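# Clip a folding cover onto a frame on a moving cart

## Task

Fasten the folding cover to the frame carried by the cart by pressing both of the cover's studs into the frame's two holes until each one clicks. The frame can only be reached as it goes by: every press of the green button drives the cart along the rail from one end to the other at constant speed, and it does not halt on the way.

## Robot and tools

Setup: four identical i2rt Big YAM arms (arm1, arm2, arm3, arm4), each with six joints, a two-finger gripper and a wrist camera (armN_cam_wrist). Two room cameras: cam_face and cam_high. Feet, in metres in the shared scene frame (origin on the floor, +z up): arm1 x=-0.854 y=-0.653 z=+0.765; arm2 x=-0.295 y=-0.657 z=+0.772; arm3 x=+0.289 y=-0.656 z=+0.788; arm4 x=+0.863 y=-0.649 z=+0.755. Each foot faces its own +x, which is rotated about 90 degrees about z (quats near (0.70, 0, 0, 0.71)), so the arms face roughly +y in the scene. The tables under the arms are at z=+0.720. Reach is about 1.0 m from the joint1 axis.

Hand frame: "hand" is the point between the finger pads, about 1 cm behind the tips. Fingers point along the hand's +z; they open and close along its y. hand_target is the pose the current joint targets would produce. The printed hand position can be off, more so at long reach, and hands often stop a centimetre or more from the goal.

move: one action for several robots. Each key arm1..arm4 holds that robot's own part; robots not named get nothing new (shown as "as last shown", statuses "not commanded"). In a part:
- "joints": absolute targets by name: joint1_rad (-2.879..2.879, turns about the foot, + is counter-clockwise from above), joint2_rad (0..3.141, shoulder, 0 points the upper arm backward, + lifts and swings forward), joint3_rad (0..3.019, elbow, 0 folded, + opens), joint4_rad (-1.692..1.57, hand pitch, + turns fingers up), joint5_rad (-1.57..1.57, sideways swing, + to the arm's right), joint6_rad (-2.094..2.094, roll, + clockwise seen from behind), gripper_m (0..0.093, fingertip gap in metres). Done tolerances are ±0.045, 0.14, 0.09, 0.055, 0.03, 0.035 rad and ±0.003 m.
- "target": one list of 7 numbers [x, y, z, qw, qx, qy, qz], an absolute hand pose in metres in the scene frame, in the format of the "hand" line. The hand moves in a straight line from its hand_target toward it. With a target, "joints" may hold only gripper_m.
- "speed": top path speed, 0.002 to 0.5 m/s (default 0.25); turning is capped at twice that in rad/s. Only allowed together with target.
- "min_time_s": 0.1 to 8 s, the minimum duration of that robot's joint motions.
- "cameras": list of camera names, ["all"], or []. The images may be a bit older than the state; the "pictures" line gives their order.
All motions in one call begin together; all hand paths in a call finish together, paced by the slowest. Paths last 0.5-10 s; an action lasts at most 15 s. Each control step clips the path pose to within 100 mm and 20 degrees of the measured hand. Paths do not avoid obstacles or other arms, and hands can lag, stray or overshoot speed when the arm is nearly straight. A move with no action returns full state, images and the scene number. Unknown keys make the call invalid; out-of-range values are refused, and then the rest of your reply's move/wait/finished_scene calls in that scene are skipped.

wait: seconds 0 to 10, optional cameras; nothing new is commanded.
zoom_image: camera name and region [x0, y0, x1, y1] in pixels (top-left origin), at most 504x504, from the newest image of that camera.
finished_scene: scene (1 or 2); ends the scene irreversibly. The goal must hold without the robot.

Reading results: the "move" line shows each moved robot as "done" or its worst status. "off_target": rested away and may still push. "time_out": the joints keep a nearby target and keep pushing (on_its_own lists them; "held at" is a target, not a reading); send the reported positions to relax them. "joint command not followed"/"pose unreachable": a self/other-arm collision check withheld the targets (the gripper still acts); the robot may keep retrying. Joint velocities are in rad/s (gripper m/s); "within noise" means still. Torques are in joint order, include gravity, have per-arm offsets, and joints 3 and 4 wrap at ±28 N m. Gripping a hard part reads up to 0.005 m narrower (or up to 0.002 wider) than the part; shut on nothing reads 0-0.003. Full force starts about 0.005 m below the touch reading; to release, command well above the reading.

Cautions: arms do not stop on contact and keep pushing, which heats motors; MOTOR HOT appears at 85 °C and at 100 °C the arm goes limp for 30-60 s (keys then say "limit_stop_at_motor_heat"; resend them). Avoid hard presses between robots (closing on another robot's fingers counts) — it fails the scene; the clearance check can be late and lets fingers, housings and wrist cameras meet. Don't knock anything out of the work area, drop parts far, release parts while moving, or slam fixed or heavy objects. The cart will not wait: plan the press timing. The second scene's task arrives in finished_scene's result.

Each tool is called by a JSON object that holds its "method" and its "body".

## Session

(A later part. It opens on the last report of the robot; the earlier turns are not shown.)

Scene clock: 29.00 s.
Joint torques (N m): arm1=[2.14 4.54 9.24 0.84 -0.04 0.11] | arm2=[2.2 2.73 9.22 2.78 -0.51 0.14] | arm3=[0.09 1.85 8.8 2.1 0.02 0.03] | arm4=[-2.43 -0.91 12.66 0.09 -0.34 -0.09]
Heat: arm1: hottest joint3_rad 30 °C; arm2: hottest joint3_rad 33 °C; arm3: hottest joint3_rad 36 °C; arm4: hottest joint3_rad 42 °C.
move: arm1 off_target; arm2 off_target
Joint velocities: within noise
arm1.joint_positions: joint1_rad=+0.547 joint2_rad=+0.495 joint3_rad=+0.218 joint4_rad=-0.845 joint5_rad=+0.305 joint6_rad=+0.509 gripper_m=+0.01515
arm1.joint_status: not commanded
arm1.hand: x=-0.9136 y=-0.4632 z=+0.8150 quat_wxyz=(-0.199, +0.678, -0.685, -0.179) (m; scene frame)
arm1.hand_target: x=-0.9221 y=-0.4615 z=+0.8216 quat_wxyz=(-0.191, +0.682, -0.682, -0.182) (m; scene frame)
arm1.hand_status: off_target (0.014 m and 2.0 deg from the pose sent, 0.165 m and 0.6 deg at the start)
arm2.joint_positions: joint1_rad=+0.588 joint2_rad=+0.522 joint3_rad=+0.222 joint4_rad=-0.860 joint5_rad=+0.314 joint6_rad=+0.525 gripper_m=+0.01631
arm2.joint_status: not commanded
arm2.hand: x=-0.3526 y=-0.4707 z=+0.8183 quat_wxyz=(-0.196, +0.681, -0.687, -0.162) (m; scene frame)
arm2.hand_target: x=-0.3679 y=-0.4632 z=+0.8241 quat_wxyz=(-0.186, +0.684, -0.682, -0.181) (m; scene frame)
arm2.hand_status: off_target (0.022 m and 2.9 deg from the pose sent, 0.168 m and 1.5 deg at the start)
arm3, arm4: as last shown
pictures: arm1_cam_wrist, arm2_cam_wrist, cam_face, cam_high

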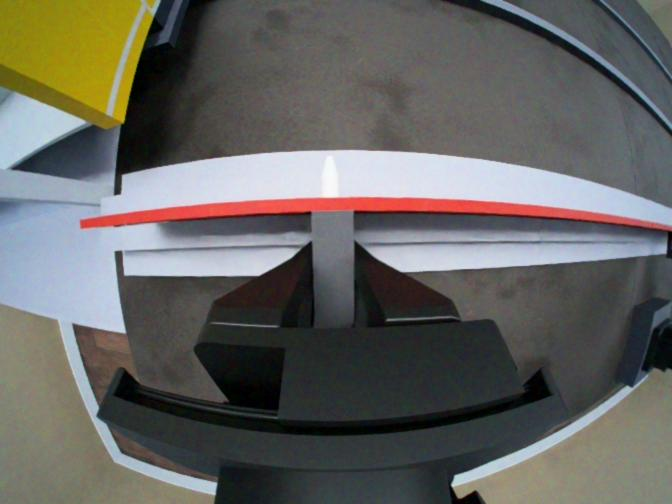

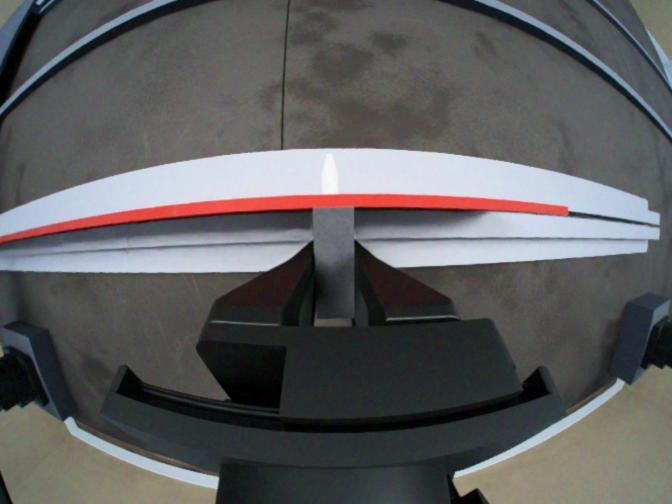

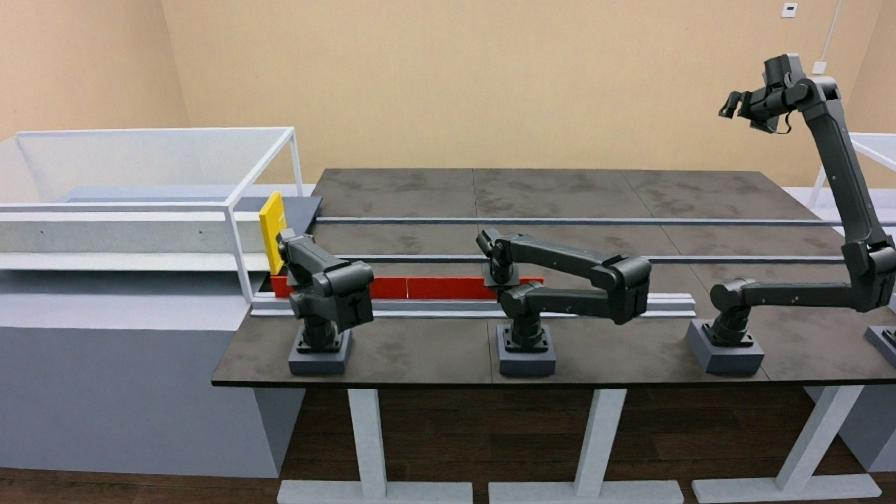

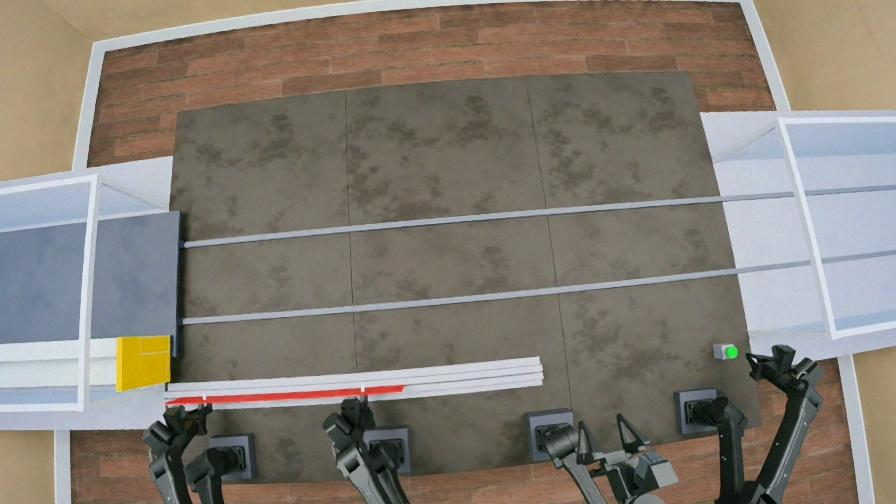

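{"method": "move", "body": {"arm4": {"joints": {"joint1_rad": 0.0, "joint2_rad": 0.3, "joint3_rad": 0.8, "joint4_rad": -0.7, "joint5_rad": 0.0, "joint6_rad": 0.0}, "min_time_s": 3}}}

{"method": "wait", "body": {"seconds": 10}}

{"method": "wait", "body": {"seconds": 10}}

{"method": "wait", "body": {"seconds": 10}}

{"method": "wait", "body": {"seconds": 10, "cameras": ["arm1_cam_wrist", "arm2_cam_wrist"]}}

Scene clock: 36.37 s.
Joint torques (N m): arm1=[2.14 4.54 9.24 0.84 -0.04 0.11] | arm2=[2.08 3.31 9.09 2.78 -0.53 0.13] | arm3=[0.21 1.79 8.81 2.09 0.02 0.03] | arm4=[-0.91 2.49 14.26 3 0.05 0.26]
Heat: arm1: hottest joint3_rad 31 °C; arm2: hottest joint3_rad 33 °C; arm3: hottest joint3_rad 36 °C; arm4: hottest joint3_rad 44 °C.
move: arm4 done
Joint velocities: within noise
arm1, arm2, arm3: as last shown
arm4.joint_positions: joint1_rad=-0.002 joint2_rad=+0.296 joint3_rad=+0.743 joint4_rad=-0.729 joint5_rad=-0.004 joint6_rad=-0.023 gripper_m=+0.00070
arm4.joint_status: all done
arm4.hand: x=+0.8760 y=-0.3905 z=+1.1589 quat_wxyz=(-0.440, +0.557, -0.570, -0.413) (m; scene frame)
arm4.hand_target: x=+0.8739 y=-0.3971 z=+1.2001 quat_wxyz=(-0.461, +0.535, -0.553, -0.442) (m; scene frame)
arm4.hand_status: not commanded
pictures: none

Scene clock: 46.37 s.
Joint torques (N m): arm1=[2.2 4.48 9.24 0.87 -0.03 0.11] | arm2=[1.85 3.02 9.02 2.65 -0.48 0.15] | arm3=[0.09 1.85 8.8 2.09 0.02 0.03] | arm4=[-0.91 3.02 14.2 3.03 0.05 0.26]
Heat: arm1: hottest joint3_rad 32 °C; arm2: hottest joint3_rad 34 °C; arm3: hottest joint3_rad 37 °C; arm4: hottest joint3_rad 49 °C.
Joint velocities: within noise
arm1.joint_positions: joint1_rad=+0.547 joint2_rad=+0.495 joint3_rad=+0.218 joint4_rad=-0.845 joint5_rad=+0.305 joint6_rad=+0.509 gripper_m=+0.01515
arm1.joint_status: not commanded
arm1.hand: x=-0.9136 y=-0.4632 z=+0.8150 quat_wxyz=(-0.199, +0.678, -0.685, -0.179) (m; scene frame)
arm1.hand_target: x=-0.9221 y=-0.4615 z=+0.8216 quat_wxyz=(-0.191, +0.682, -0.682, -0.182) (m; scene frame)
arm1.hand_status: not commanded
arm2.joint_positions: joint1_rad=+0.588 joint2_rad=+0.522 joint3_rad=+0.222 joint4_rad=-0.860 joint5_rad=+0.314 joint6_rad=+0.525 gripper_m=+0.01631
arm2.joint_status: not commanded
arm2.hand: x=-0.3526 y=-0.4707 z=+0.8183 quat_wxyz=(-0.196, +0.681, -0.687, -0.162) (m; scene frame)
arm2.hand_target: x=-0.3679 y=-0.4632 z=+0.8241 quat_wxyz=(-0.186, +0.684, -0.682, -0.181) (m; scene frame)
arm2.hand_status: not commanded
arm3.joint_positions: joint1_rad=+0.360 joint2_rad=+0.615 joint3_rad=+1.443 joint4_rad=-1.392 joint5_rad=+0.196 joint6_rad=+0.450 gripper_m=+0.09396
arm3.joint_status: not commanded
arm3.hand: x=+0.2484 y=-0.4484 z=+1.3463 quat_wxyz=(-0.261, +0.548, -0.675, -0.420) (m; scene frame)
arm3.hand_target: x=+0.2495 y=-0.4514 z=+1.3562 quat_wxyz=(-0.264, +0.544, -0.671, -0.430) (m; scene frame)
arm3.hand_status: not commanded
arm4.joint_positions: joint1_rad=-0.002 joint2_rad=+0.296 joint3_rad=+0.743 joint4_rad=-0.729 joint5_rad=-0.004 joint6_rad=-0.023 gripper_m=+0.00070
arm4.joint_status: all done
arm4.hand: x=+0.8760 y=-0.3905 z=+1.1589 quat_wxyz=(-0.440, +0.557, -0.570, -0.413) (m; scene frame)
arm4.hand_target: x=+0.8739 y=-0.3971 z=+1.2001 quat_wxyz=(-0.461, +0.535, -0.553, -0.442) (m; scene frame)
arm4.hand_status: not commanded
wait: 10.00 s; at rest by 0.27 s
pictures: none

Scene clock: 56.37 s.
Joint torques (N m): arm1=[2.14 4.54 9.24 0.84 -0.04 0.11] | arm2=[2.08 2.43 9.07 2.59 -0.51 0.14] | arm3=[0.15 1.85 8.8 2.09 0.02 0.03] | arm4=[-0.67 2.55 14.23 3.07 0.06 0.26]
Heat: arm1: hottest joint3_rad 33 °C; arm2: hottest joint3_rad 35 °C; arm3: hottest joint3_rad 38 °C; arm4: hottest joint3_rad 53 °C.
Joint velocities: within noise
arm1.joint_positions: joint1_rad=+0.547 joint2_rad=+0.495 joint3_rad=+0.218 joint4_rad=-0.845 joint5_rad=+0.305 joint6_rad=+0.509 gripper_m=+0.01515
arm1.joint_status: not commanded
arm1.hand: x=-0.9136 y=-0.4632 z=+0.8150 quat_wxyz=(-0.199, +0.678, -0.685, -0.179) (m; scene frame)
arm1.hand_target: x=-0.9221 y=-0.4615 z=+0.8216 quat_wxyz=(-0.191, +0.682, -0.682, -0.182) (m; scene frame)
arm1.hand_status: not commanded
arm2.joint_positions: joint1_rad=+0.588 joint2_rad=+0.522 joint3_rad=+0.222 joint4_rad=-0.860 joint5_rad=+0.314 joint6_rad=+0.525 gripper_m=+0.01631
arm2.joint_status: not commanded
arm2.hand: x=-0.3526 y=-0.4707 z=+0.8183 quat_wxyz=(-0.196, +0.681, -0.687, -0.162) (m; scene frame)
arm2.hand_target: x=-0.3679 y=-0.4632 z=+0.8241 quat_wxyz=(-0.186, +0.684, -0.682, -0.181) (m; scene frame)
arm2.hand_status: not commanded
arm3.joint_positions: joint1_rad=+0.360 joint2_rad=+0.615 joint3_rad=+1.443 joint4_rad=-1.392 joint5_rad=+0.196 joint6_rad=+0.450 gripper_m=+0.09396
arm3.joint_status: not commanded
arm3.hand: x=+0.2484 y=-0.4484 z=+1.3463 quat_wxyz=(-0.261, +0.548, -0.675, -0.420) (m; scene frame)
arm3.hand_target: x=+0.2495 y=-0.4514 z=+1.3562 quat_wxyz=(-0.264, +0.544, -0.671, -0.430) (m; scene frame)
arm3.hand_status: not commanded
arm4.joint_positions: joint1_rad=-0.002 joint2_rad=+0.296 joint3_rad=+0.743 joint4_rad=-0.729 joint5_rad=-0.004 joint6_rad=-0.023 gripper_m=+0.00070
arm4.joint_status: all done
arm4.hand: x=+0.8760 y=-0.3905 z=+1.1589 quat_wxyz=(-0.440, +0.557, -0.570, -0.413) (m; scene frame)
arm4.hand_target: x=+0.8739 y=-0.3971 z=+1.2001 quat_wxyz=(-0.461, +0.535, -0.553, -0.442) (m; scene frame)
arm4.hand_status: not commanded
wait: 10.00 s; at rest by 0.27 s
pictures: none

Scene clock: 66.37 s.
Joint torques (N m): arm1=[2.14 4.48 9.24 0.85 -0.04 0.11] | arm2=[2.2 2.84 9.09 2.77 -0.52 0.12] | arm3=[0.09 1.9 8.81 2.09 0.03 0.03] | arm4=[-1.03 3.02 14.13 2.97 0.07 0.23]
Heat: arm1: hottest joint3_rad 34 °C; arm2: hottest joint3_rad 36 °C; arm3: hottest joint3_rad 38 °C; arm4: hottest joint3_rad 56 °C.
Joint velocities: within noise
arm1.joint_positions: joint1_rad=+0.547 joint2_rad=+0.495 joint3_rad=+0.218 joint4_rad=-0.845 joint5_rad=+0.305 joint6_rad=+0.509 gripper_m=+0.01515
arm1.joint_status: not commanded
arm1.hand: x=-0.9136 y=-0.4632 z=+0.8150 quat_wxyz=(-0.199, +0.678, -0.685, -0.179) (m; scene frame)
arm1.hand_target: x=-0.9221 y=-0.4615 z=+0.8216 quat_wxyz=(-0.191, +0.682, -0.682, -0.182) (m; scene frame)
arm1.hand_status: not commanded
arm2.joint_positions: joint1_rad=+0.588 joint2_rad=+0.522 joint3_rad=+0.222 joint4_rad=-0.860 joint5_rad=+0.314 joint6_rad=+0.525 gripper_m=+0.01631
arm2.joint_status: not commanded
arm2.hand: x=-0.3526 y=-0.4707 z=+0.8183 quat_wxyz=(-0.196, +0.681, -0.687, -0.162) (m; scene frame)
arm2.hand_target: x=-0.3679 y=-0.4632 z=+0.8241 quat_wxyz=(-0.186, +0.684, -0.682, -0.181) (m; scene frame)
arm2.hand_status: not commanded
arm3.joint_positions: joint1_rad=+0.360 joint2_rad=+0.615 joint3_rad=+1.443 joint4_rad=-1.392 joint5_rad=+0.196 joint6_rad=+0.450 gripper_m=+0.09396
arm3.joint_status: not commanded
arm3.hand: x=+0.2484 y=-0.4484 z=+1.3463 quat_wxyz=(-0.261, +0.548, -0.675, -0.420) (m; scene frame)
arm3.hand_target: x=+0.2495 y=-0.4514 z=+1.3562 quat_wxyz=(-0.264, +0.544, -0.671, -0.430) (m; scene frame)
arm3.hand_status: not commanded
arm4.joint_positions: joint1_rad=-0.002 joint2_rad=+0.296 joint3_rad=+0.743 joint4_rad=-0.729 joint5_rad=-0.004 joint6_rad=-0.023 gripper_m=+0.00070
arm4.joint_status: all done
arm4.hand: x=+0.8760 y=-0.3905 z=+1.1589 quat_wxyz=(-0.440, +0.557, -0.570, -0.413) (m; scene frame)
arm4.hand_target: x=+0.8739 y=-0.3971 z=+1.2001 quat_wxyz=(-0.461, +0.535, -0.553, -0.442) (m; scene frame)
arm4.hand_status: not commanded
wait: 10.00 s; at rest by 0.27 s
pictures: none

Scene clock: 76.37 s.
Joint torques (N m): arm1=[2.14 4.48 9.25 0.84 -0.04 0.11] | arm2=[1.96 2.67 9.03 2.55 -0.51 0.14] | arm3=[0.15 1.79 8.8 2.09 0.02 0.02] | arm4=[-0.85 2.61 14.13 2.99 0.05 0.25]
Heat: arm1: hottest joint3_rad 34 °C; arm2: hottest joint3_rad 36 °C; arm3: hottest joint3_rad 39 °C; arm4: hottest joint3_rad 58 °C.
Joint velocities: within noise
arm1.joint_positions: joint1_rad=+0.547 joint2_rad=+0.495 joint3_rad=+0.218 joint4_rad=-0.845 joint5_rad=+0.305 joint6_rad=+0.509 gripper_m=+0.01515
arm1.joint_status: not commanded
arm1.hand: x=-0.9136 y=-0.4632 z=+0.8150 quat_wxyz=(-0.199, +0.678, -0.685, -0.179) (m; scene frame)
arm1.hand_target: x=-0.9221 y=-0.4615 z=+0.8216 quat_wxyz=(-0.191, +0.682, -0.682, -0.182) (m; scene frame)
arm1.hand_status: not commanded
arm2.joint_positions: joint1_rad=+0.588 joint2_rad=+0.522 joint3_rad=+0.222 joint4_rad=-0.860 joint5_rad=+0.314 joint6_rad=+0.525 gripper_m=+0.01631
arm2.joint_status: not commanded
arm2.hand: x=-0.3526 y=-0.4707 z=+0.8183 quat_wxyz=(-0.196, +0.681, -0.687, -0.162) (m; scene frame)
arm2.hand_target: x=-0.3679 y=-0.4632 z=+0.8241 quat_wxyz=(-0.186, +0.684, -0.682, -0.181) (m; scene frame)
arm2.hand_status: not commanded
arm3.joint_positions: joint1_rad=+0.360 joint2_rad=+0.615 joint3_rad=+1.443 joint4_rad=-1.392 joint5_rad=+0.196 joint6_rad=+0.450 gripper_m=+0.09396
arm3.joint_status: not commanded
arm3.hand: x=+0.2484 y=-0.4484 z=+1.3463 quat_wxyz=(-0.261, +0.548, -0.675, -0.420) (m; scene frame)
arm3.hand_target: x=+0.2495 y=-0.4514 z=+1.3562 quat_wxyz=(-0.264, +0.544, -0.671, -0.430) (m; scene frame)
arm3.hand_status: not commanded
arm4.joint_positions: joint1_rad=-0.002 joint2_rad=+0.296 joint3_rad=+0.743 joint4_rad=-0.729 joint5_rad=-0.004 joint6_rad=-0.023 gripper_m=+0.00070
arm4.joint_status: all done
arm4.hand: x=+0.8760 y=-0.3905 z=+1.1589 quat_wxyz=(-0.440, +0.557, -0.570, -0.413) (m; scene frame)
arm4.hand_target: x=+0.8739 y=-0.3971 z=+1.2001 quat_wxyz=(-0.461, +0.535, -0.553, -0.442) (m; scene frame)
arm4.hand_status: not commanded
wait: 10.00 s; at rest by 0.27 s
pictures: arm1_cam_wrist, arm2_cam_wrist

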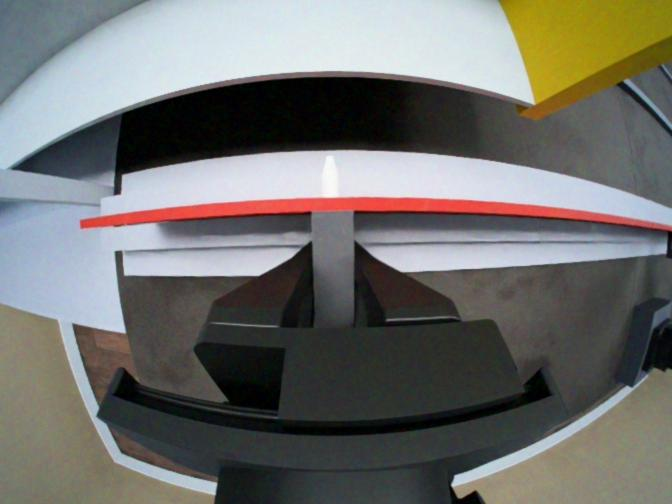

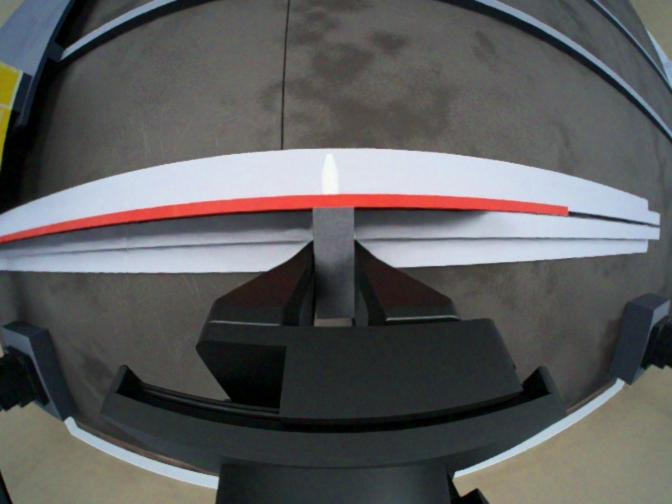

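{"method": "move", "body": {"arm4": {"joints": {"joint1_rad": 0.0, "joint2_rad": 0.4, "joint3_rad": 1.8, "joint4_rad": -0.9, "joint5_rad": 0.0, "joint6_rad": 0.0}, "min_time_s": 3}, "arm3": {"joints": {"joint2_rad": 0.5, "joint3_rad": 1.95, "joint4_rad": -1.2}, "min_time_s": 3}}}

{"method": "wait", "body": {"seconds": 10}}

{"method": "wait", "body": {"seconds": 10}}

{"method": "wait", "body": {"seconds": 10}}

{"method": "wait", "body": {"seconds": 9, "cameras": ["arm1_cam_wrist", "arm2_cam_wrist", "cam_high"]}}

Scene clock: 82.83 s.
Joint torques (N m): arm1=[2.2 4.54 9.24 0.84 -0.04 0.11] | arm2=[1.73 3.08 9.18 2.62 -0.52 0.16] | arm3=[0.15 8.18 3.95 2.65 -0.13 0] | arm4=[-1.67 11.58 4.26 0.77 0.09 0.27]
Heat: arm1: hottest joint3_rad 35 °C; arm2: hottest joint3_rad 37 °C; arm3: hottest joint3_rad 39 °C; arm4: hottest joint3_rad 57 °C.
move: arm3 done; arm4 done
Joint velocities: within noise
arm1, arm2: as last shown
arm3.joint_positions: joint1_rad=+0.360 joint2_rad=+0.507 joint3_rad=+1.933 joint4_rad=-1.220 joint5_rad=+0.202 joint6_rad=+0.450 gripper_m=+0.09396
arm3.joint_status: all done
arm3.hand: x=+0.3198 y=-0.6377 z=+1.5902 quat_wxyz=(-0.348, +0.360, -0.513, -0.697) (m; scene frame)
arm3.hand_target: x=+0.3248 y=-0.6513 z=+1.5994 quat_wxyz=(-0.352, +0.347, -0.501, -0.711) (m; scene frame)
arm3.hand_status: not commanded
arm4.joint_positions: joint1_rad=-0.002 joint2_rad=+0.389 joint3_rad=+1.788 joint4_rad=-0.881 joint5_rad=-0.004 joint6_rad=-0.017 gripper_m=+0.00070
arm4.joint_status: all done
arm4.hand: x=+0.8628 y=-0.6767 z=+1.5909 quat_wxyz=(-0.631, +0.349, -0.358, -0.593) (m; scene frame)
arm4.hand_target: x=+0.8637 y=-0.6739 z=+1.5914 quat_wxyz=(-0.624, +0.349, -0.367, -0.596) (m; scene frame)
arm4.hand_status: not commanded
pictures: none

Scene clock: 92.83 s.
Joint torques (N m): arm1=[2.14 4.54 9.22 0.85 -0.04 0.11] | arm2=[1.79 2.55 8.98 2.74 -0.52 0.13] | arm3=[0.09 8.18 3.89 2.67 -0.13 0] | arm4=[-1.38 12.1 4.31 0.8 0.07 0.27]
Heat: arm1: hottest joint3_rad 35 °C; arm2: hottest joint3_rad 37 °C; arm3: hottest joint3_rad 39 °C; arm4: hottest joint3_rad 53 °C.
Joint velocities: within noise
arm1.joint_positions: joint1_rad=+0.547 joint2_rad=+0.495 joint3_rad=+0.218 joint4_rad=-0.845 joint5_rad=+0.305 joint6_rad=+0.509 gripper_m=+0.01515
arm1.joint_status: not commanded
arm1.hand: x=-0.9136 y=-0.4632 z=+0.8150 quat_wxyz=(-0.199, +0.678, -0.685, -0.179) (m; scene frame)
arm1.hand_target: x=-0.9221 y=-0.4615 z=+0.8216 quat_wxyz=(-0.191, +0.682, -0.682, -0.182) (m; scene frame)
arm1.hand_status: not commanded
arm2.joint_positions: joint1_rad=+0.588 joint2_rad=+0.522 joint3_rad=+0.222 joint4_rad=-0.860 joint5_rad=+0.314 joint6_rad=+0.525 gripper_m=+0.01631
arm2.joint_status: not commanded
arm2.hand: x=-0.3526 y=-0.4707 z=+0.8183 quat_wxyz=(-0.196, +0.681, -0.687, -0.162) (m; scene frame)
arm2.hand_target: x=-0.3679 y=-0.4632 z=+0.8241 quat_wxyz=(-0.186, +0.684, -0.682, -0.181) (m; scene frame)
arm2.hand_status: not commanded
arm3.joint_positions: joint1_rad=+0.360 joint2_rad=+0.507 joint3_rad=+1.933 joint4_rad=-1.220 joint5_rad=+0.202 joint6_rad=+0.450 gripper_m=+0.09396
arm3.joint_status: all done
arm3.hand: x=+0.3198 y=-0.6377 z=+1.5902 quat_wxyz=(-0.348, +0.360, -0.513, -0.697) (m; scene frame)
arm3.hand_target: x=+0.3248 y=-0.6513 z=+1.5994 quat_wxyz=(-0.352, +0.347, -0.501, -0.711) (m; scene frame)
arm3.hand_status: not commanded
arm4.joint_positions: joint1_rad=-0.002 joint2_rad=+0.389 joint3_rad=+1.788 joint4_rad=-0.881 joint5_rad=-0.004 joint6_rad=-0.017 gripper_m=+0.00070
arm4.joint_status: all done
arm4.hand: x=+0.8628 y=-0.6767 z=+1.5909 quat_wxyz=(-0.631, +0.349, -0.358, -0.593) (m; scene frame)
arm4.hand_target: x=+0.8637 y=-0.6739 z=+1.5914 quat_wxyz=(-0.624, +0.349, -0.367, -0.596) (m; scene frame)
arm4.hand_status: not commanded
wait: 10.00 s; at rest by 0.27 s
pictures: none

Scene clock: 102.83 s.
Joint torques (N m): arm1=[2.14 4.48 9.22 0.84 -0.04 0.11] | arm2=[2.08 2.67 8.99 2.67 -0.52 0.16] | arm3=[0.15 8.29 3.9 2.66 -0.13 0] | arm4=[-1.32 11.81 4.23 0.72 0.06 0.26]
Heat: arm1: hottest joint3_rad 36 °C; arm2: hottest joint3_rad 38 °C; arm3: hottest joint3_rad 38 °C; arm4: hottest joint3_rad 50 °C.
Joint velocities: within noise
arm1.joint_positions: joint1_rad=+0.547 joint2_rad=+0.495 joint3_rad=+0.218 joint4_rad=-0.845 joint5_rad=+0.305 joint6_rad=+0.509 gripper_m=+0.01515
arm1.joint_status: not commanded
arm1.hand: x=-0.9136 y=-0.4632 z=+0.8150 quat_wxyz=(-0.199, +0.678, -0.685, -0.179) (m; scene frame)
arm1.hand_target: x=-0.9221 y=-0.4615 z=+0.8216 quat_wxyz=(-0.191, +0.682, -0.682, -0.182) (m; scene frame)
arm1.hand_status: not commanded
arm2.joint_positions: joint1_rad=+0.588 joint2_rad=+0.522 joint3_rad=+0.222 joint4_rad=-0.860 joint5_rad=+0.314 joint6_rad=+0.525 gripper_m=+0.01631
arm2.joint_status: not commanded
arm2.hand: x=-0.3526 y=-0.4707 z=+0.8183 quat_wxyz=(-0.196, +0.681, -0.687, -0.162) (m; scene frame)
arm2.hand_target: x=-0.3679 y=-0.4632 z=+0.8241 quat_wxyz=(-0.186, +0.684, -0.682, -0.181) (m; scene frame)
arm2.hand_status: not commanded
arm3.joint_positions: joint1_rad=+0.360 joint2_rad=+0.507 joint3_rad=+1.933 joint4_rad=-1.220 joint5_rad=+0.202 joint6_rad=+0.450 gripper_m=+0.09396
arm3.joint_status: all done
arm3.hand: x=+0.3198 y=-0.6377 z=+1.5902 quat_wxyz=(-0.348, +0.360, -0.513, -0.697) (m; scene frame)
arm3.hand_target: x=+0.3248 y=-0.6513 z=+1.5994 quat_wxyz=(-0.352, +0.347, -0.501, -0.711) (m; scene frame)
arm3.hand_status: not commanded
arm4.joint_positions: joint1_rad=-0.002 joint2_rad=+0.389 joint3_rad=+1.788 joint4_rad=-0.881 joint5_rad=-0.004 joint6_rad=-0.017 gripper_m=+0.00070
arm4.joint_status: all done
arm4.hand: x=+0.8628 y=-0.6767 z=+1.5909 quat_wxyz=(-0.631, +0.349, -0.358, -0.593) (m; scene frame)
arm4.hand_target: x=+0.8637 y=-0.6739 z=+1.5914 quat_wxyz=(-0.624, +0.349, -0.367, -0.596) (m; scene frame)
arm4.hand_status: not commanded
wait: 10.00 s; at rest by 0.27 s
pictures: none

Scene clock: 112.83 s.
Joint torques (N m): arm1=[2.2 4.48 9.24 0.85 -0.04 0.11] | arm2=[2.08 3.02 8.95 2.65 -0.47 0.15] | arm3=[0.09 8.18 3.9 2.67 -0.13 0] | arm4=[-1.61 12.04 4.42 0.8 0.07 0.3]
Heat: arm1: hottest joint3_rad 36 °C; arm2: hottest joint3_rad 38 °C; arm3: hottest joint3_rad 37 °C; arm4: hottest joint3_rad 47 °C.
Joint velocities: within noise
arm1.joint_positions: joint1_rad=+0.547 joint2_rad=+0.495 joint3_rad=+0.218 joint4_rad=-0.845 joint5_rad=+0.305 joint6_rad=+0.509 gripper_m=+0.01515
arm1.joint_status: not commanded
arm1.hand: x=-0.9136 y=-0.4632 z=+0.8150 quat_wxyz=(-0.199, +0.678, -0.685, -0.179) (m; scene frame)
arm1.hand_target: x=-0.9221 y=-0.4615 z=+0.8216 quat_wxyz=(-0.191, +0.682, -0.682, -0.182) (m; scene frame)
arm1.hand_status: not commanded
arm2.joint_positions: joint1_rad=+0.588 joint2_rad=+0.522 joint3_rad=+0.222 joint4_rad=-0.860 joint5_rad=+0.314 joint6_rad=+0.525 gripper_m=+0.01631
arm2.joint_status: not commanded
arm2.hand: x=-0.3526 y=-0.4707 z=+0.8183 quat_wxyz=(-0.196, +0.681, -0.687, -0.162) (m; scene frame)
arm2.hand_target: x=-0.3679 y=-0.4632 z=+0.8241 quat_wxyz=(-0.186, +0.684, -0.682, -0.181) (m; scene frame)
arm2.hand_status: not commanded
arm3.joint_positions: joint1_rad=+0.360 joint2_rad=+0.507 joint3_rad=+1.933 joint4_rad=-1.220 joint5_rad=+0.202 joint6_rad=+0.450 gripper_m=+0.09396
arm3.joint_status: all done
arm3.hand: x=+0.3198 y=-0.6377 z=+1.5902 quat_wxyz=(-0.348, +0.360, -0.513, -0.697) (m; scene frame)
arm3.hand_target: x=+0.3248 y=-0.6513 z=+1.5994 quat_wxyz=(-0.352, +0.347, -0.501, -0.711) (m; scene frame)
arm3.hand_status: not commanded
arm4.joint_positions: joint1_rad=-0.002 joint2_rad=+0.389 joint3_rad=+1.788 joint4_rad=-0.881 joint5_rad=-0.004 joint6_rad=-0.017 gripper_m=+0.00070
arm4.joint_status: all done
arm4.hand: x=+0.8628 y=-0.6767 z=+1.5909 quat_wxyz=(-0.631, +0.349, -0.358, -0.593) (m; scene frame)
arm4.hand_target: x=+0.8637 y=-0.6739 z=+1.5914 quat_wxyz=(-0.624, +0.349, -0.367, -0.596) (m; scene frame)
arm4.hand_status: not commanded
wait: 10.00 s; at rest by 0.27 s
pictures: none

Scene clock: 121.83 s.
Joint torques (N m): arm1=[2.2 4.48 9.24 0.85 -0.04 0.11] | arm2=[2.26 2.55 9.02 2.65 -0.51 0.13] | arm3=[0.21 8.18 3.9 2.66 -0.13 0] | arm4=[-1.03 11.87 4.37 0.68 0.05 0.27]
Heat: arm1: hottest joint3_rad 37 °C; arm2: hottest joint3_rad 38 °C; arm3: hottest joint3_rad 37 °C; arm4: hottest joint3_rad 45 °C.
Joint velocities: within noise
arm1.joint_positions: joint1_rad=+0.547 joint2_rad=+0.495 joint3_rad=+0.218 joint4_rad=-0.845 joint5_rad=+0.305 joint6_rad=+0.509 gripper_m=+0.01515
arm1.joint_status: not commanded
arm1.hand: x=-0.9136 y=-0.4632 z=+0.8150 quat_wxyz=(-0.199, +0.678, -0.685, -0.179) (m; scene frame)
arm1.hand_target: x=-0.9221 y=-0.4615 z=+0.8216 quat_wxyz=(-0.191, +0.682, -0.682, -0.182) (m; scene frame)
arm1.hand_status: not commanded
arm2.joint_positions: joint1_rad=+0.588 joint2_rad=+0.522 joint3_rad=+0.222 joint4_rad=-0.860 joint5_rad=+0.314 joint6_rad=+0.525 gripper_m=+0.01631
arm2.joint_status: not commanded
arm2.hand: x=-0.3526 y=-0.4707 z=+0.8183 quat_wxyz=(-0.196, +0.681, -0.687, -0.162) (m; scene frame)
arm2.hand_target: x=-0.3679 y=-0.4632 z=+0.8241 quat_wxyz=(-0.186, +0.684, -0.682, -0.181) (m; scene frame)
arm2.hand_status: not commanded
arm3.joint_positions: joint1_rad=+0.360 joint2_rad=+0.507 joint3_rad=+1.933 joint4_rad=-1.220 joint5_rad=+0.202 joint6_rad=+0.450 gripper_m=+0.09396
arm3.joint_status: all done
arm3.hand: x=+0.3198 y=-0.6377 z=+1.5902 quat_wxyz=(-0.348, +0.360, -0.513, -0.697) (m; scene frame)
arm3.hand_target: x=+0.3248 y=-0.6513 z=+1.5994 quat_wxyz=(-0.352, +0.347, -0.501, -0.711) (m; scene frame)
arm3.hand_status: not commanded
arm4.joint_positions: joint1_rad=-0.002 joint2_rad=+0.389 joint3_rad=+1.788 joint4_rad=-0.881 joint5_rad=-0.004 joint6_rad=-0.017 gripper_m=+0.00070
arm4.joint_status: all done
arm4.hand: x=+0.8628 y=-0.6767 z=+1.5909 quat_wxyz=(-0.631, +0.349, -0.358, -0.593) (m; scene frame)
arm4.hand_target: x=+0.8637 y=-0.6739 z=+1.5914 quat_wxyz=(-0.624, +0.349, -0.367, -0.596) (m; scene frame)
arm4.hand_status: not commanded
wait: 9.00 s; at rest by 0.27 s
pictures: arm1_cam_wrist, arm2_cam_wrist, cam_high

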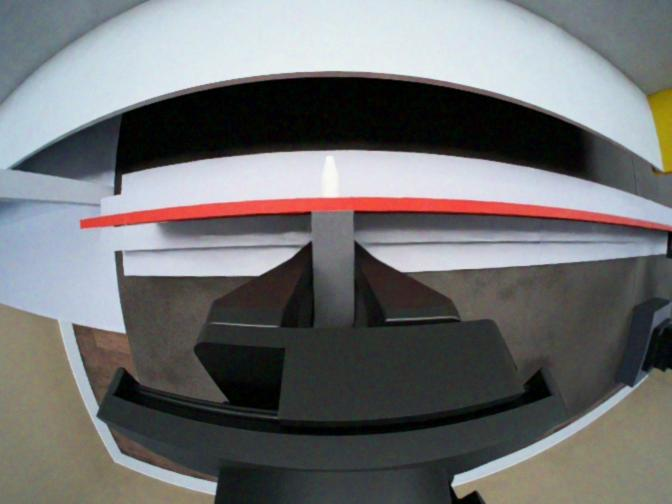

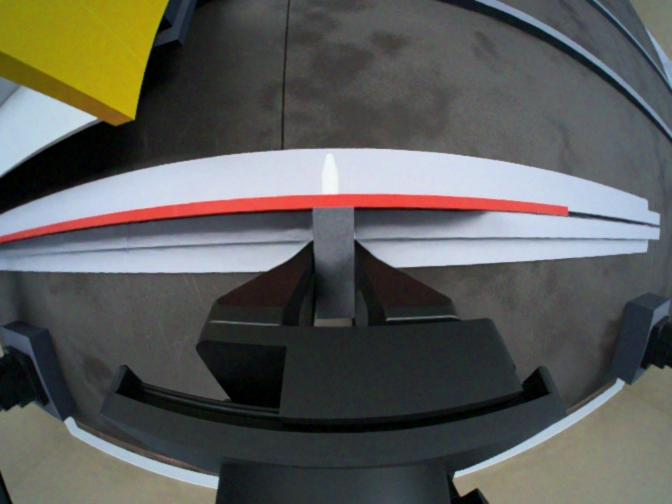

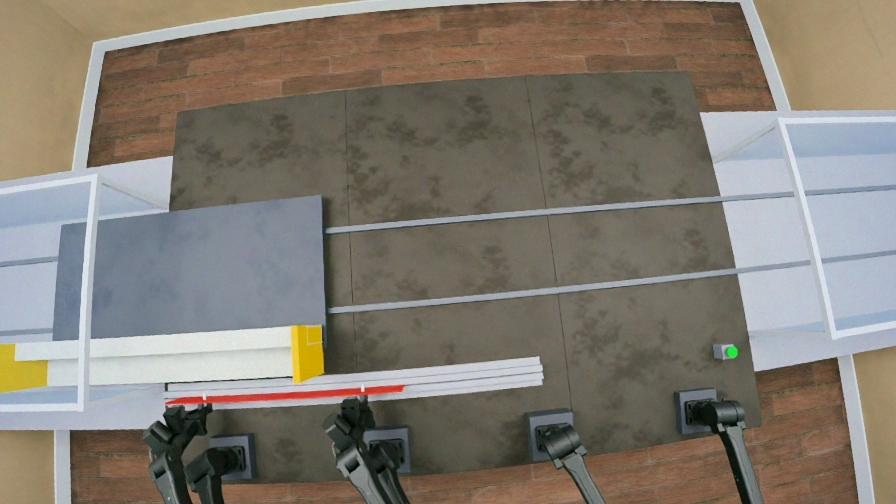

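{"method": "wait", "body": {"seconds": 9}}

{"method": "move", "body": {"arm1": {"target": [-0.922, -0.455, 0.965, -0.2038, 0.6771, -0.6771, -0.2038], "speed": 0.06}, "arm2": {"target": [-0.366, -0.457, 0.968, -0.2038, 0.6771, -0.6771, -0.2038], "speed": 0.06}, "cameras": ["arm1_cam_wrist", "arm2_cam_wrist", "cam_face"]}}

Scene clock: 132.70 s.
Joint torques (N m): arm1=[2.14 4.48 9.25 0.85 -0.04 0.11] | arm2=[2.37 2.55 9.2 2.65 -0.53 0.13] | arm3=[0.21 8.23 3.92 2.66 -0.12 0] | arm4=[-1.26 11.99 4.36 0.85 0.02 0.24]
Heat: arm1: hottest joint3_rad 37 °C; arm2: hottest joint3_rad 39 °C; arm3: hottest joint3_rad 36 °C; arm4: hottest joint3_rad 44 °C.
Joint velocities: within noise
arm1.joint_positions: joint1_rad=+0.547 joint2_rad=+0.495 joint3_rad=+0.218 joint4_rad=-0.845 joint5_rad=+0.305 joint6_rad=+0.509 gripper_m=+0.01515
arm1.joint_status: not commanded
arm1.hand: x=-0.9136 y=-0.4632 z=+0.8150 quat_wxyz=(-0.199, +0.678, -0.685, -0.179) (m; scene frame)
arm1.hand_target: x=-0.9221 y=-0.4615 z=+0.8216 quat_wxyz=(-0.191, +0.682, -0.682, -0.182) (m; scene frame)
arm1.hand_status: not commanded
arm2.joint_positions: joint1_rad=+0.588 joint2_rad=+0.522 joint3_rad=+0.222 joint4_rad=-0.860 joint5_rad=+0.314 joint6_rad=+0.525 gripper_m=+0.01631
arm2.joint_status: not commanded
arm2.hand: x=-0.3526 y=-0.4707 z=+0.8183 quat_wxyz=(-0.196, +0.681, -0.687, -0.162) (m; scene frame)
arm2.hand_target: x=-0.3679 y=-0.4632 z=+0.8241 quat_wxyz=(-0.186, +0.684, -0.682, -0.181) (m; scene frame)
arm2.hand_status: not commanded
arm3.joint_positions: joint1_rad=+0.360 joint2_rad=+0.507 joint3_rad=+1.933 joint4_rad=-1.220 joint5_rad=+0.202 joint6_rad=+0.450 gripper_m=+0.09396
arm3.joint_status: all done
arm3.hand: x=+0.3198 y=-0.6377 z=+1.5902 quat_wxyz=(-0.348, +0.360, -0.513, -0.697) (m; scene frame)
arm3.hand_target: x=+0.3248 y=-0.6513 z=+1.5994 quat_wxyz=(-0.352, +0.347, -0.501, -0.711) (m; scene frame)
arm3.hand_status: not commanded
arm4.joint_positions: joint1_rad=-0.002 joint2_rad=+0.389 joint3_rad=+1.788 joint4_rad=-0.881 joint5_rad=-0.004 joint6_rad=-0.017 gripper_m=+0.00070
arm4.joint_status: all done
arm4.hand: x=+0.8628 y=-0.6767 z=+1.5909 quat_wxyz=(-0.631, +0.349, -0.358, -0.593) (m; scene frame)
arm4.hand_target: x=+0.8637 y=-0.6739 z=+1.5914 quat_wxyz=(-0.624, +0.349, -0.367, -0.596) (m; scene frame)
arm4.hand_status: not commanded
wait: 9.00 s; at rest from the start
pictures: none

Scene clock: 135.73 s.
Joint torques (N m): arm1=[1.26 1.55 15.92 0.68 1.64 -0.23] | arm2=[1.03 -1.67 15.13 1.26 0.79 0.02] | arm3=[0.15 8.18 3.9 2.65 -0.13 0] | arm4=[-1.38 11.63 4.48 0.7 0.05 0.24]
Heat: arm1: hottest joint3_rad 39 °C; arm2: hottest joint3_rad 40 °C; arm3: hottest joint3_rad 36 °C; arm4: hottest joint3_rad 43 °C.
move: arm1 off_target; arm2 off_target
Joint velocities: within noise
arm1.joint_positions: joint1_rad=+0.554 joint2_rad=+0.452 joint3_rad=+0.465 joint4_rad=-1.204 joint5_rad=+0.265 joint6_rad=+0.528 gripper_m=+0.01525
arm1.joint_status: not commanded
arm1.hand: x=-0.9153 y=-0.4761 z=+0.9027 quat_wxyz=(-0.171, +0.688, -0.689, -0.154) (m; scene frame)
arm1.hand_target: x=-0.9235 y=-0.4584 z=+0.9605 quat_wxyz=(-0.198, +0.678, -0.678, -0.205) (m; scene frame)
arm1.hand_status: off_target (0.066 m and 7.1 deg from the pose sent, 0.150 m and 3.0 deg at the start)
arm2.joint_positions: joint1_rad=+0.598 joint2_rad=+0.468 joint3_rad=+0.472 joint4_rad=-1.199 joint5_rad=+0.291 joint6_rad=+0.519 gripper_m=+0.01631
arm2.joint_status: not commanded
arm2.hand: x=-0.3560 y=-0.4764 z=+0.9121 quat_wxyz=(-0.182, +0.693, -0.681, -0.149) (m; scene frame)
arm2.hand_target: x=-0.3669 y=-0.4599 z=+0.9655 quat_wxyz=(-0.200, +0.680, -0.675, -0.206) (m; scene frame)
arm2.hand_status: off_target (0.060 m and 7.1 deg from the pose sent, 0.151 m and 5.0 deg at the start)
arm3, arm4: as last shown
pictures: arm1_cam_wrist, arm2_cam_wrist, cam_face

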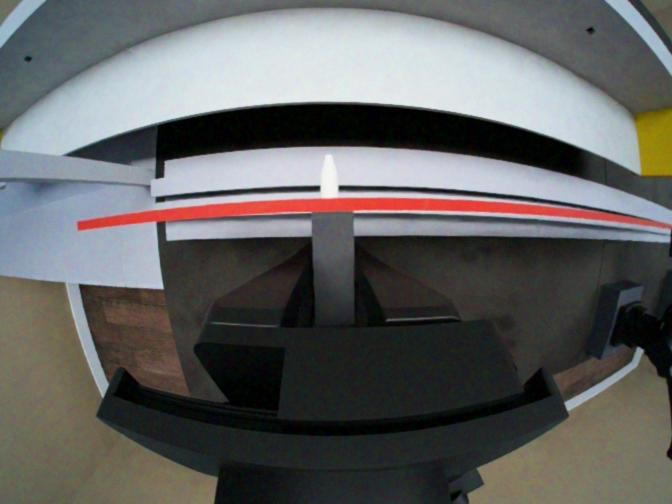

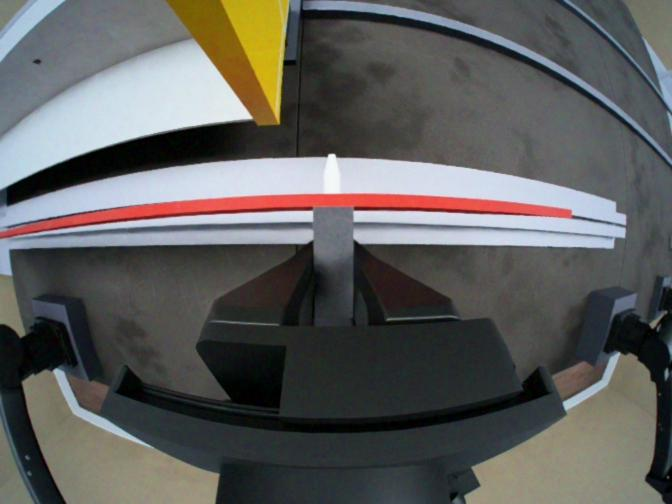

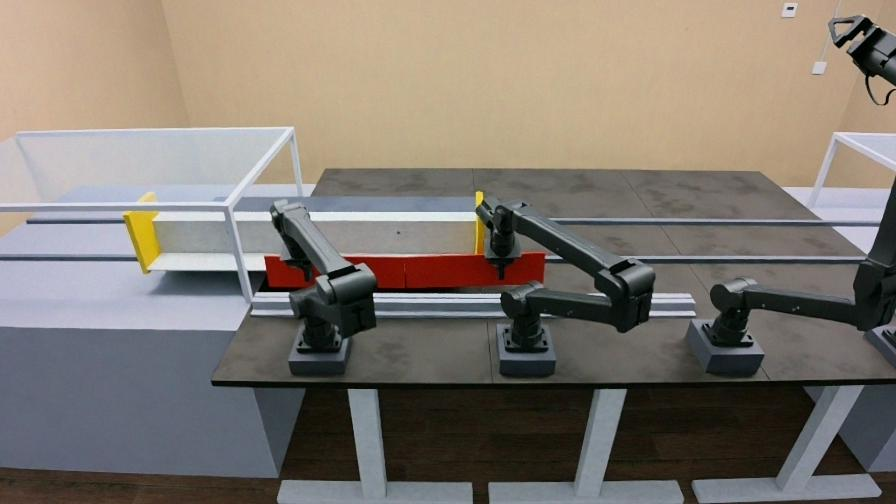

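{"method": "move", "body": {"arm1": {"target": [-0.969, -0.452, 0.985, -0.2244, 0.6706, -0.6706, -0.2244], "speed": 0.05}, "arm2": {"target": [-0.4125, -0.454, 0.982, -0.2126, 0.6744, -0.6744, -0.2126], "speed": 0.05}, "cameras": ["arm1_cam_wrist", "arm2_cam_wrist"]}}

{"method": "zoom_image", "body": {"camera": "arm1_cam_wrist", "region": [260, 90, 480, 210]}}

Scene clock: 140.83 s.
Joint torques (N m): arm1=[1.08 1.38 15.82 0.47 2.66 -0.29] | arm2=[1.08 -1.61 14.16 0.99 0.98 0.11] | arm3=[0.21 8.23 3.88 2.66 -0.12 0] | arm4=[-1.32 11.52 4.44 0.91 0.06 0.24]
Heat: arm1: hottest joint3_rad 40 °C; arm2: hottest joint3_rad 44 °C; arm3: hottest joint3_rad 36 °C; arm4: hottest joint3_rad 43 °C.
move: arm1 off_target; arm2 off_target
Joint velocities: within noise
arm1.joint_positions: joint1_rad=+0.837 joint2_rad=+0.562 joint3_rad=+0.532 joint4_rad=-1.204 joint5_rad=+0.420 joint6_rad=+0.781 gripper_m=+0.01531
arm1.joint_status: not commanded
arm1.hand: x=-0.9565 y=-0.4718 z=+0.9241 quat_wxyz=(-0.201, +0.684, -0.680, -0.172) (m; scene frame)
arm1.hand_target: x=-0.9676 y=-0.4542 z=+0.9808 quat_wxyz=(-0.224, +0.671, -0.671, -0.221) (m; scene frame)
arm1.hand_status: off_target (0.065 m and 6.8 deg from the pose sent, 0.101 m and 10.6 deg at the start)
arm2.joint_positions: joint1_rad=+0.841 joint2_rad=+0.586 joint3_rad=+0.553 joint4_rad=-1.201 joint5_rad=+0.423 joint6_rad=+0.738 gripper_m=+0.01631
arm2.joint_status: not commanded
arm2.hand: x=-0.3965 y=-0.4685 z=+0.9370 quat_wxyz=(-0.208, +0.690, -0.674, -0.165) (m; scene frame)
arm2.hand_target: x=-0.4108 y=-0.4553 z=+0.9793 quat_wxyz=(-0.212, +0.675, -0.675, -0.209) (m; scene frame)
arm2.hand_status: off_target (0.050 m and 5.7 deg from the pose sent, 0.093 m and 8.5 deg at the start)
arm3, arm4: as last shown
pictures: arm1_cam_wrist, arm2_cam_wrist

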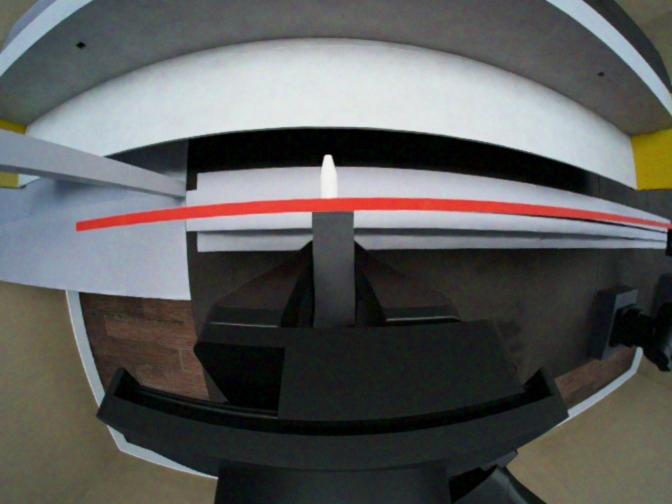

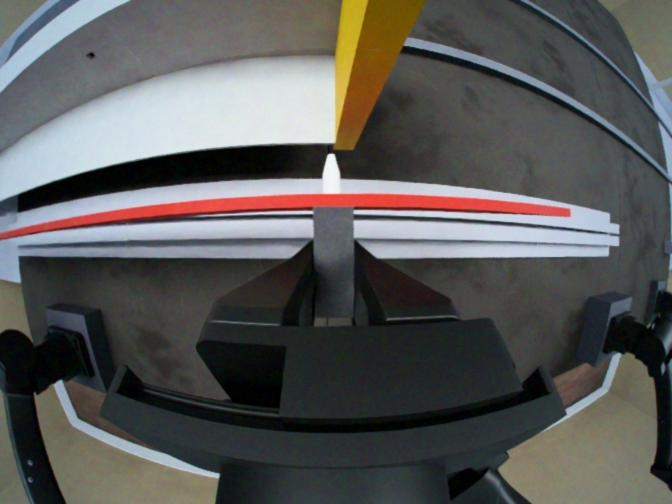

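Scaled by 2.291 from the camera's 672x504 image, which has a finer 960x720 frame.

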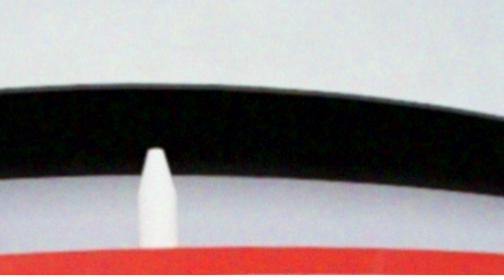

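{"method": "move", "body": {"arm1": {"target": [-0.986, -0.452, 0.982, -0.2244, 0.6706, -0.6706, -0.2244], "speed": 0.02}, "arm2": {"target": [-0.4295, -0.454, 0.971, -0.2126, 0.6744, -0.6744, -0.2126], "speed": 0.02}, "cameras": ["arm1_cam_wrist", "arm2_cam_wrist"]}}

Scene clock: 145.33 s.
Joint torques (N m): arm1=[1.03 1.14 15.76 0.66 2.81 -0.32] | arm2=[0.79 -0.91 13.44 1.7 1.14 0.07] | arm3=[0.15 8.18 3.89 2.63 -0.12 0] | arm4=[-1.49 12.1 4.31 0.79 0.07 0.25]
Heat: arm1: hottest joint3_rad 42 °C; arm2: hottest joint3_rad 44 °C; arm3: hottest joint3_rad 36 °C; arm4: hottest joint3_rad 42 °C.
move: arm1 off_target; arm2 off_target
Joint velocities: within noise
arm1.joint_positions: joint1_rad=+0.909 joint2_rad=+0.607 joint3_rad=+0.542 joint4_rad=-1.201 joint5_rad=+0.447 joint6_rad=+0.861 gripper_m=+0.01538
arm1.joint_status: not commanded
arm1.hand: x=-0.9695 y=-0.4741 z=+0.9226 quat_wxyz=(-0.203, +0.682, -0.681, -0.173) (m; scene frame)
arm1.hand_target: x=-0.9842 y=-0.4553 z=+0.9793 quat_wxyz=(-0.224, +0.669, -0.672, -0.225) (m; scene frame)
arm1.hand_status: off_target (0.065 m and 6.6 deg from the pose sent, 0.068 m and 6.8 deg at the start)
arm2.joint_positions: joint1_rad=+0.913 joint2_rad=+0.626 joint3_rad=+0.553 joint4_rad=-1.193 joint5_rad=+0.449 joint6_rad=+0.818 gripper_m=+0.01631
arm2.joint_status: not commanded
arm2.hand: x=-0.4092 y=-0.4716 z=+0.9322 quat_wxyz=(-0.209, +0.688, -0.675, -0.166) (m; scene frame)
arm2.hand_target: x=-0.4275 y=-0.4563 z=+0.9706 quat_wxyz=(-0.212, +0.673, -0.676, -0.213) (m; scene frame)
arm2.hand_status: off_target (0.047 m and 5.6 deg from the pose sent, 0.050 m and 5.7 deg at the start)
arm3, arm4: as last shown
pictures: arm1_cam_wrist, arm2_cam_wrist

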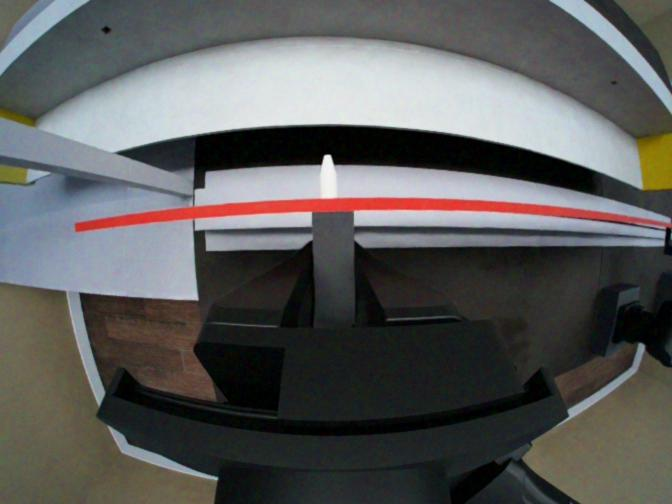

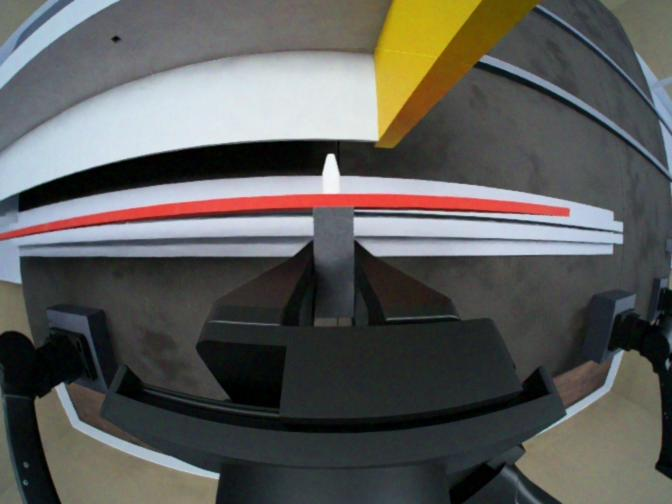

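{"method": "wait", "body": {"seconds": 9.3, "cameras": ["arm2_cam_wrist"]}}

{"method": "move", "body": {"arm1": {"target": [-0.986, -0.435, 0.986, -0.2244, 0.6706, -0.6706, -0.2244], "speed": 0.02}, "arm2": {"target": [-0.4295, -0.437, 0.971, -0.2126, 0.6744, -0.6744, -0.2126], "speed": 0.02}, "cameras": ["arm1_cam_wrist", "arm2_cam_wrist"]}}

Scene clock: 155.37 s.
Joint torques (N m): arm1=[1.03 1.08 15.79 0.65 2.8 -0.32] | arm2=[1.2 -0.56 13.46 1.66 1.14 0.07] | arm3=[0.15 8.23 3.9 2.66 -0.13 0] | arm4=[-1.38 12.22 4.45 0.75 0.04 0.26]
Heat: arm1: hottest joint3_rad 44 °C; arm2: hottest joint3_rad 45 °C; arm3: hottest joint3_rad 35 °C; arm4: hottest joint3_rad 41 °C.
Joint velocities: within noise
arm1.joint_positions: joint1_rad=+0.909 joint2_rad=+0.607 joint3_rad=+0.542 joint4_rad=-1.201 joint5_rad=+0.447 joint6_rad=+0.861 gripper_m=+0.01538
arm1.joint_status: not commanded
arm1.hand: x=-0.9695 y=-0.4741 z=+0.9226 quat_wxyz=(-0.203, +0.682, -0.681, -0.173) (m; scene frame)
arm1.hand_target: x=-0.9842 y=-0.4553 z=+0.9793 quat_wxyz=(-0.224, +0.669, -0.672, -0.225) (m; scene frame)
arm1.hand_status: off_target (0.065 m and 6.6 deg from the pose sent, 0.068 m and 6.8 deg at the start)
arm2.joint_positions: joint1_rad=+0.913 joint2_rad=+0.626 joint3_rad=+0.553 joint4_rad=-1.193 joint5_rad=+0.449 joint6_rad=+0.818 gripper_m=+0.01631
arm2.joint_status: not commanded
arm2.hand: x=-0.4092 y=-0.4716 z=+0.9322 quat_wxyz=(-0.209, +0.688, -0.675, -0.166) (m; scene frame)
arm2.hand_target: x=-0.4275 y=-0.4563 z=+0.9706 quat_wxyz=(-0.212, +0.673, -0.676, -0.213) (m; scene frame)
arm2.hand_status: off_target (0.047 m and 5.6 deg from the pose sent, 0.050 m and 5.7 deg at the start)
arm3.joint_positions: joint1_rad=+0.360 joint2_rad=+0.507 joint3_rad=+1.933 joint4_rad=-1.220 joint5_rad=+0.202 joint6_rad=+0.450 gripper_m=+0.09396
arm3.joint_status: not commanded
arm3.hand: x=+0.3198 y=-0.6377 z=+1.5902 quat_wxyz=(-0.348, +0.360, -0.513, -0.697) (m; scene frame)
arm3.hand_target: x=+0.3248 y=-0.6513 z=+1.5994 quat_wxyz=(-0.352, +0.347, -0.501, -0.711) (m; scene frame)
arm3.hand_status: not commanded
arm4.joint_positions: joint1_rad=-0.002 joint2_rad=+0.389 joint3_rad=+1.788 joint4_rad=-0.881 joint5_rad=-0.004 joint6_rad=-0.017 gripper_m=+0.00070
arm4.joint_status: not commanded
arm4.hand: x=+0.8628 y=-0.6767 z=+1.5909 quat_wxyz=(-0.631, +0.349, -0.358, -0.593) (m; scene frame)
arm4.hand_target: x=+0.8637 y=-0.6739 z=+1.5914 quat_wxyz=(-0.624, +0.349, -0.367, -0.596) (m; scene frame)
arm4.hand_status: not commanded
wait: 9.30 s; at rest from the start
pictures: arm2_cam_wrist

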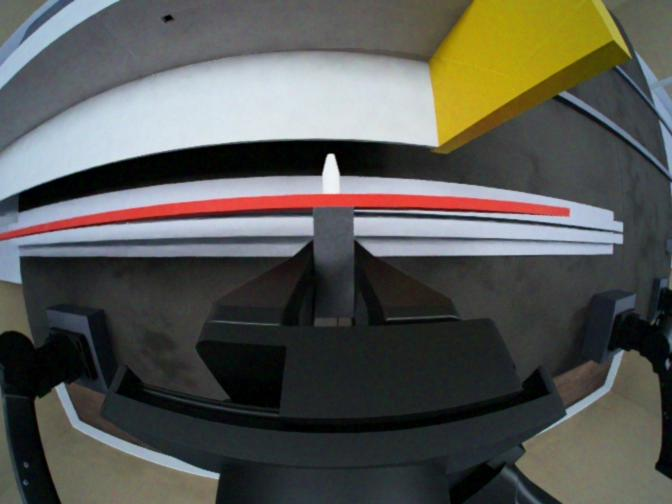

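Scene clock: 156.93 s.
Joint torques (N m): arm1=[-1.61 0.44 16.05 0.85 2.06 -0.68] | arm2=[-0.91 -1.73 14.01 1.66 0.77 -0.21] | arm3=[0.21 8.23 3.92 2.65 -0.13 0.01] | arm4=[-2.14 11.93 4.36 0.68 0.08 0.21]
Heat: arm1: hottest joint3_rad 44 °C; arm2: hottest joint3_rad 45 °C; arm3: hottest joint3_rad 35 °C; arm4: hottest joint3_rad 41 °C.
move: arm1 off_target; arm2 off_target
Joint velocities: within noise
arm1.joint_positions: joint1_rad=+0.869 joint2_rad=+0.637 joint3_rad=+0.554 joint4_rad=-1.159 joint5_rad=+0.440 joint6_rad=+0.819 gripper_m=+0.01541
arm1.joint_status: not commanded
arm1.hand: x=-0.9732 y=-0.4623 z=+0.9250 quat_wxyz=(-0.205, +0.680, -0.681, -0.175) (m; scene frame)
arm1.hand_target: x=-0.9841 y=-0.4394 z=+0.9835 quat_wxyz=(-0.226, +0.669, -0.672, -0.224) (m; scene frame)
arm1.hand_status: off_target (0.068 m and 6.3 deg from the pose sent, 0.076 m and 6.6 deg at the start)
arm2.joint_positions: joint1_rad=+0.868 joint2_rad=+0.655 joint3_rad=+0.553 joint4_rad=-1.135 joint5_rad=+0.432 joint6_rad=+0.774 gripper_m=+0.01631
arm2.joint_status: not commanded
arm2.hand: x=-0.4132 y=-0.4596 z=+0.9297 quat_wxyz=(-0.207, +0.686, -0.676, -0.170) (m; scene frame)
arm2.hand_target: x=-0.4281 y=-0.4400 z=+0.9706 quat_wxyz=(-0.213, +0.674, -0.675, -0.213) (m; scene frame)
arm2.hand_status: off_target (0.050 m and 5.1 deg from the pose sent, 0.056 m and 5.6 deg at the start)
arm3, arm4: as last shown
pictures: arm1_cam_wrist, arm2_cam_wrist

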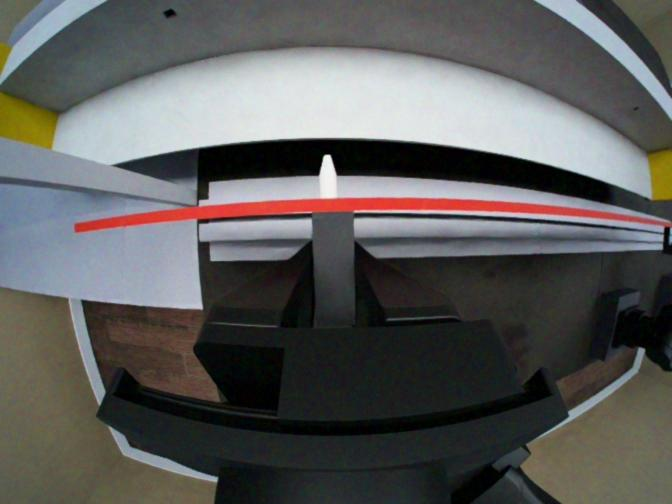

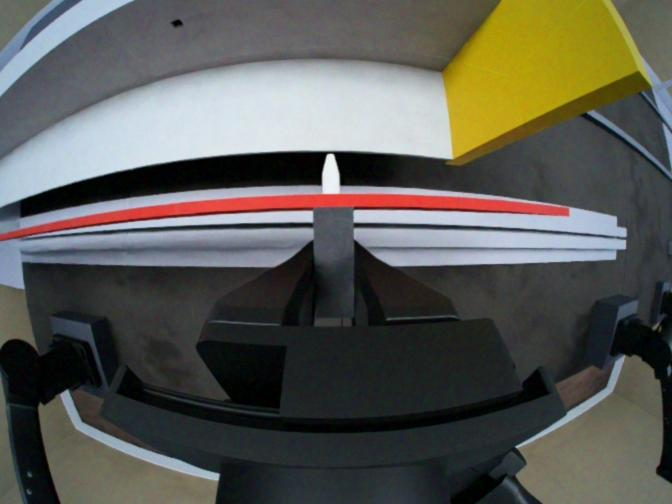

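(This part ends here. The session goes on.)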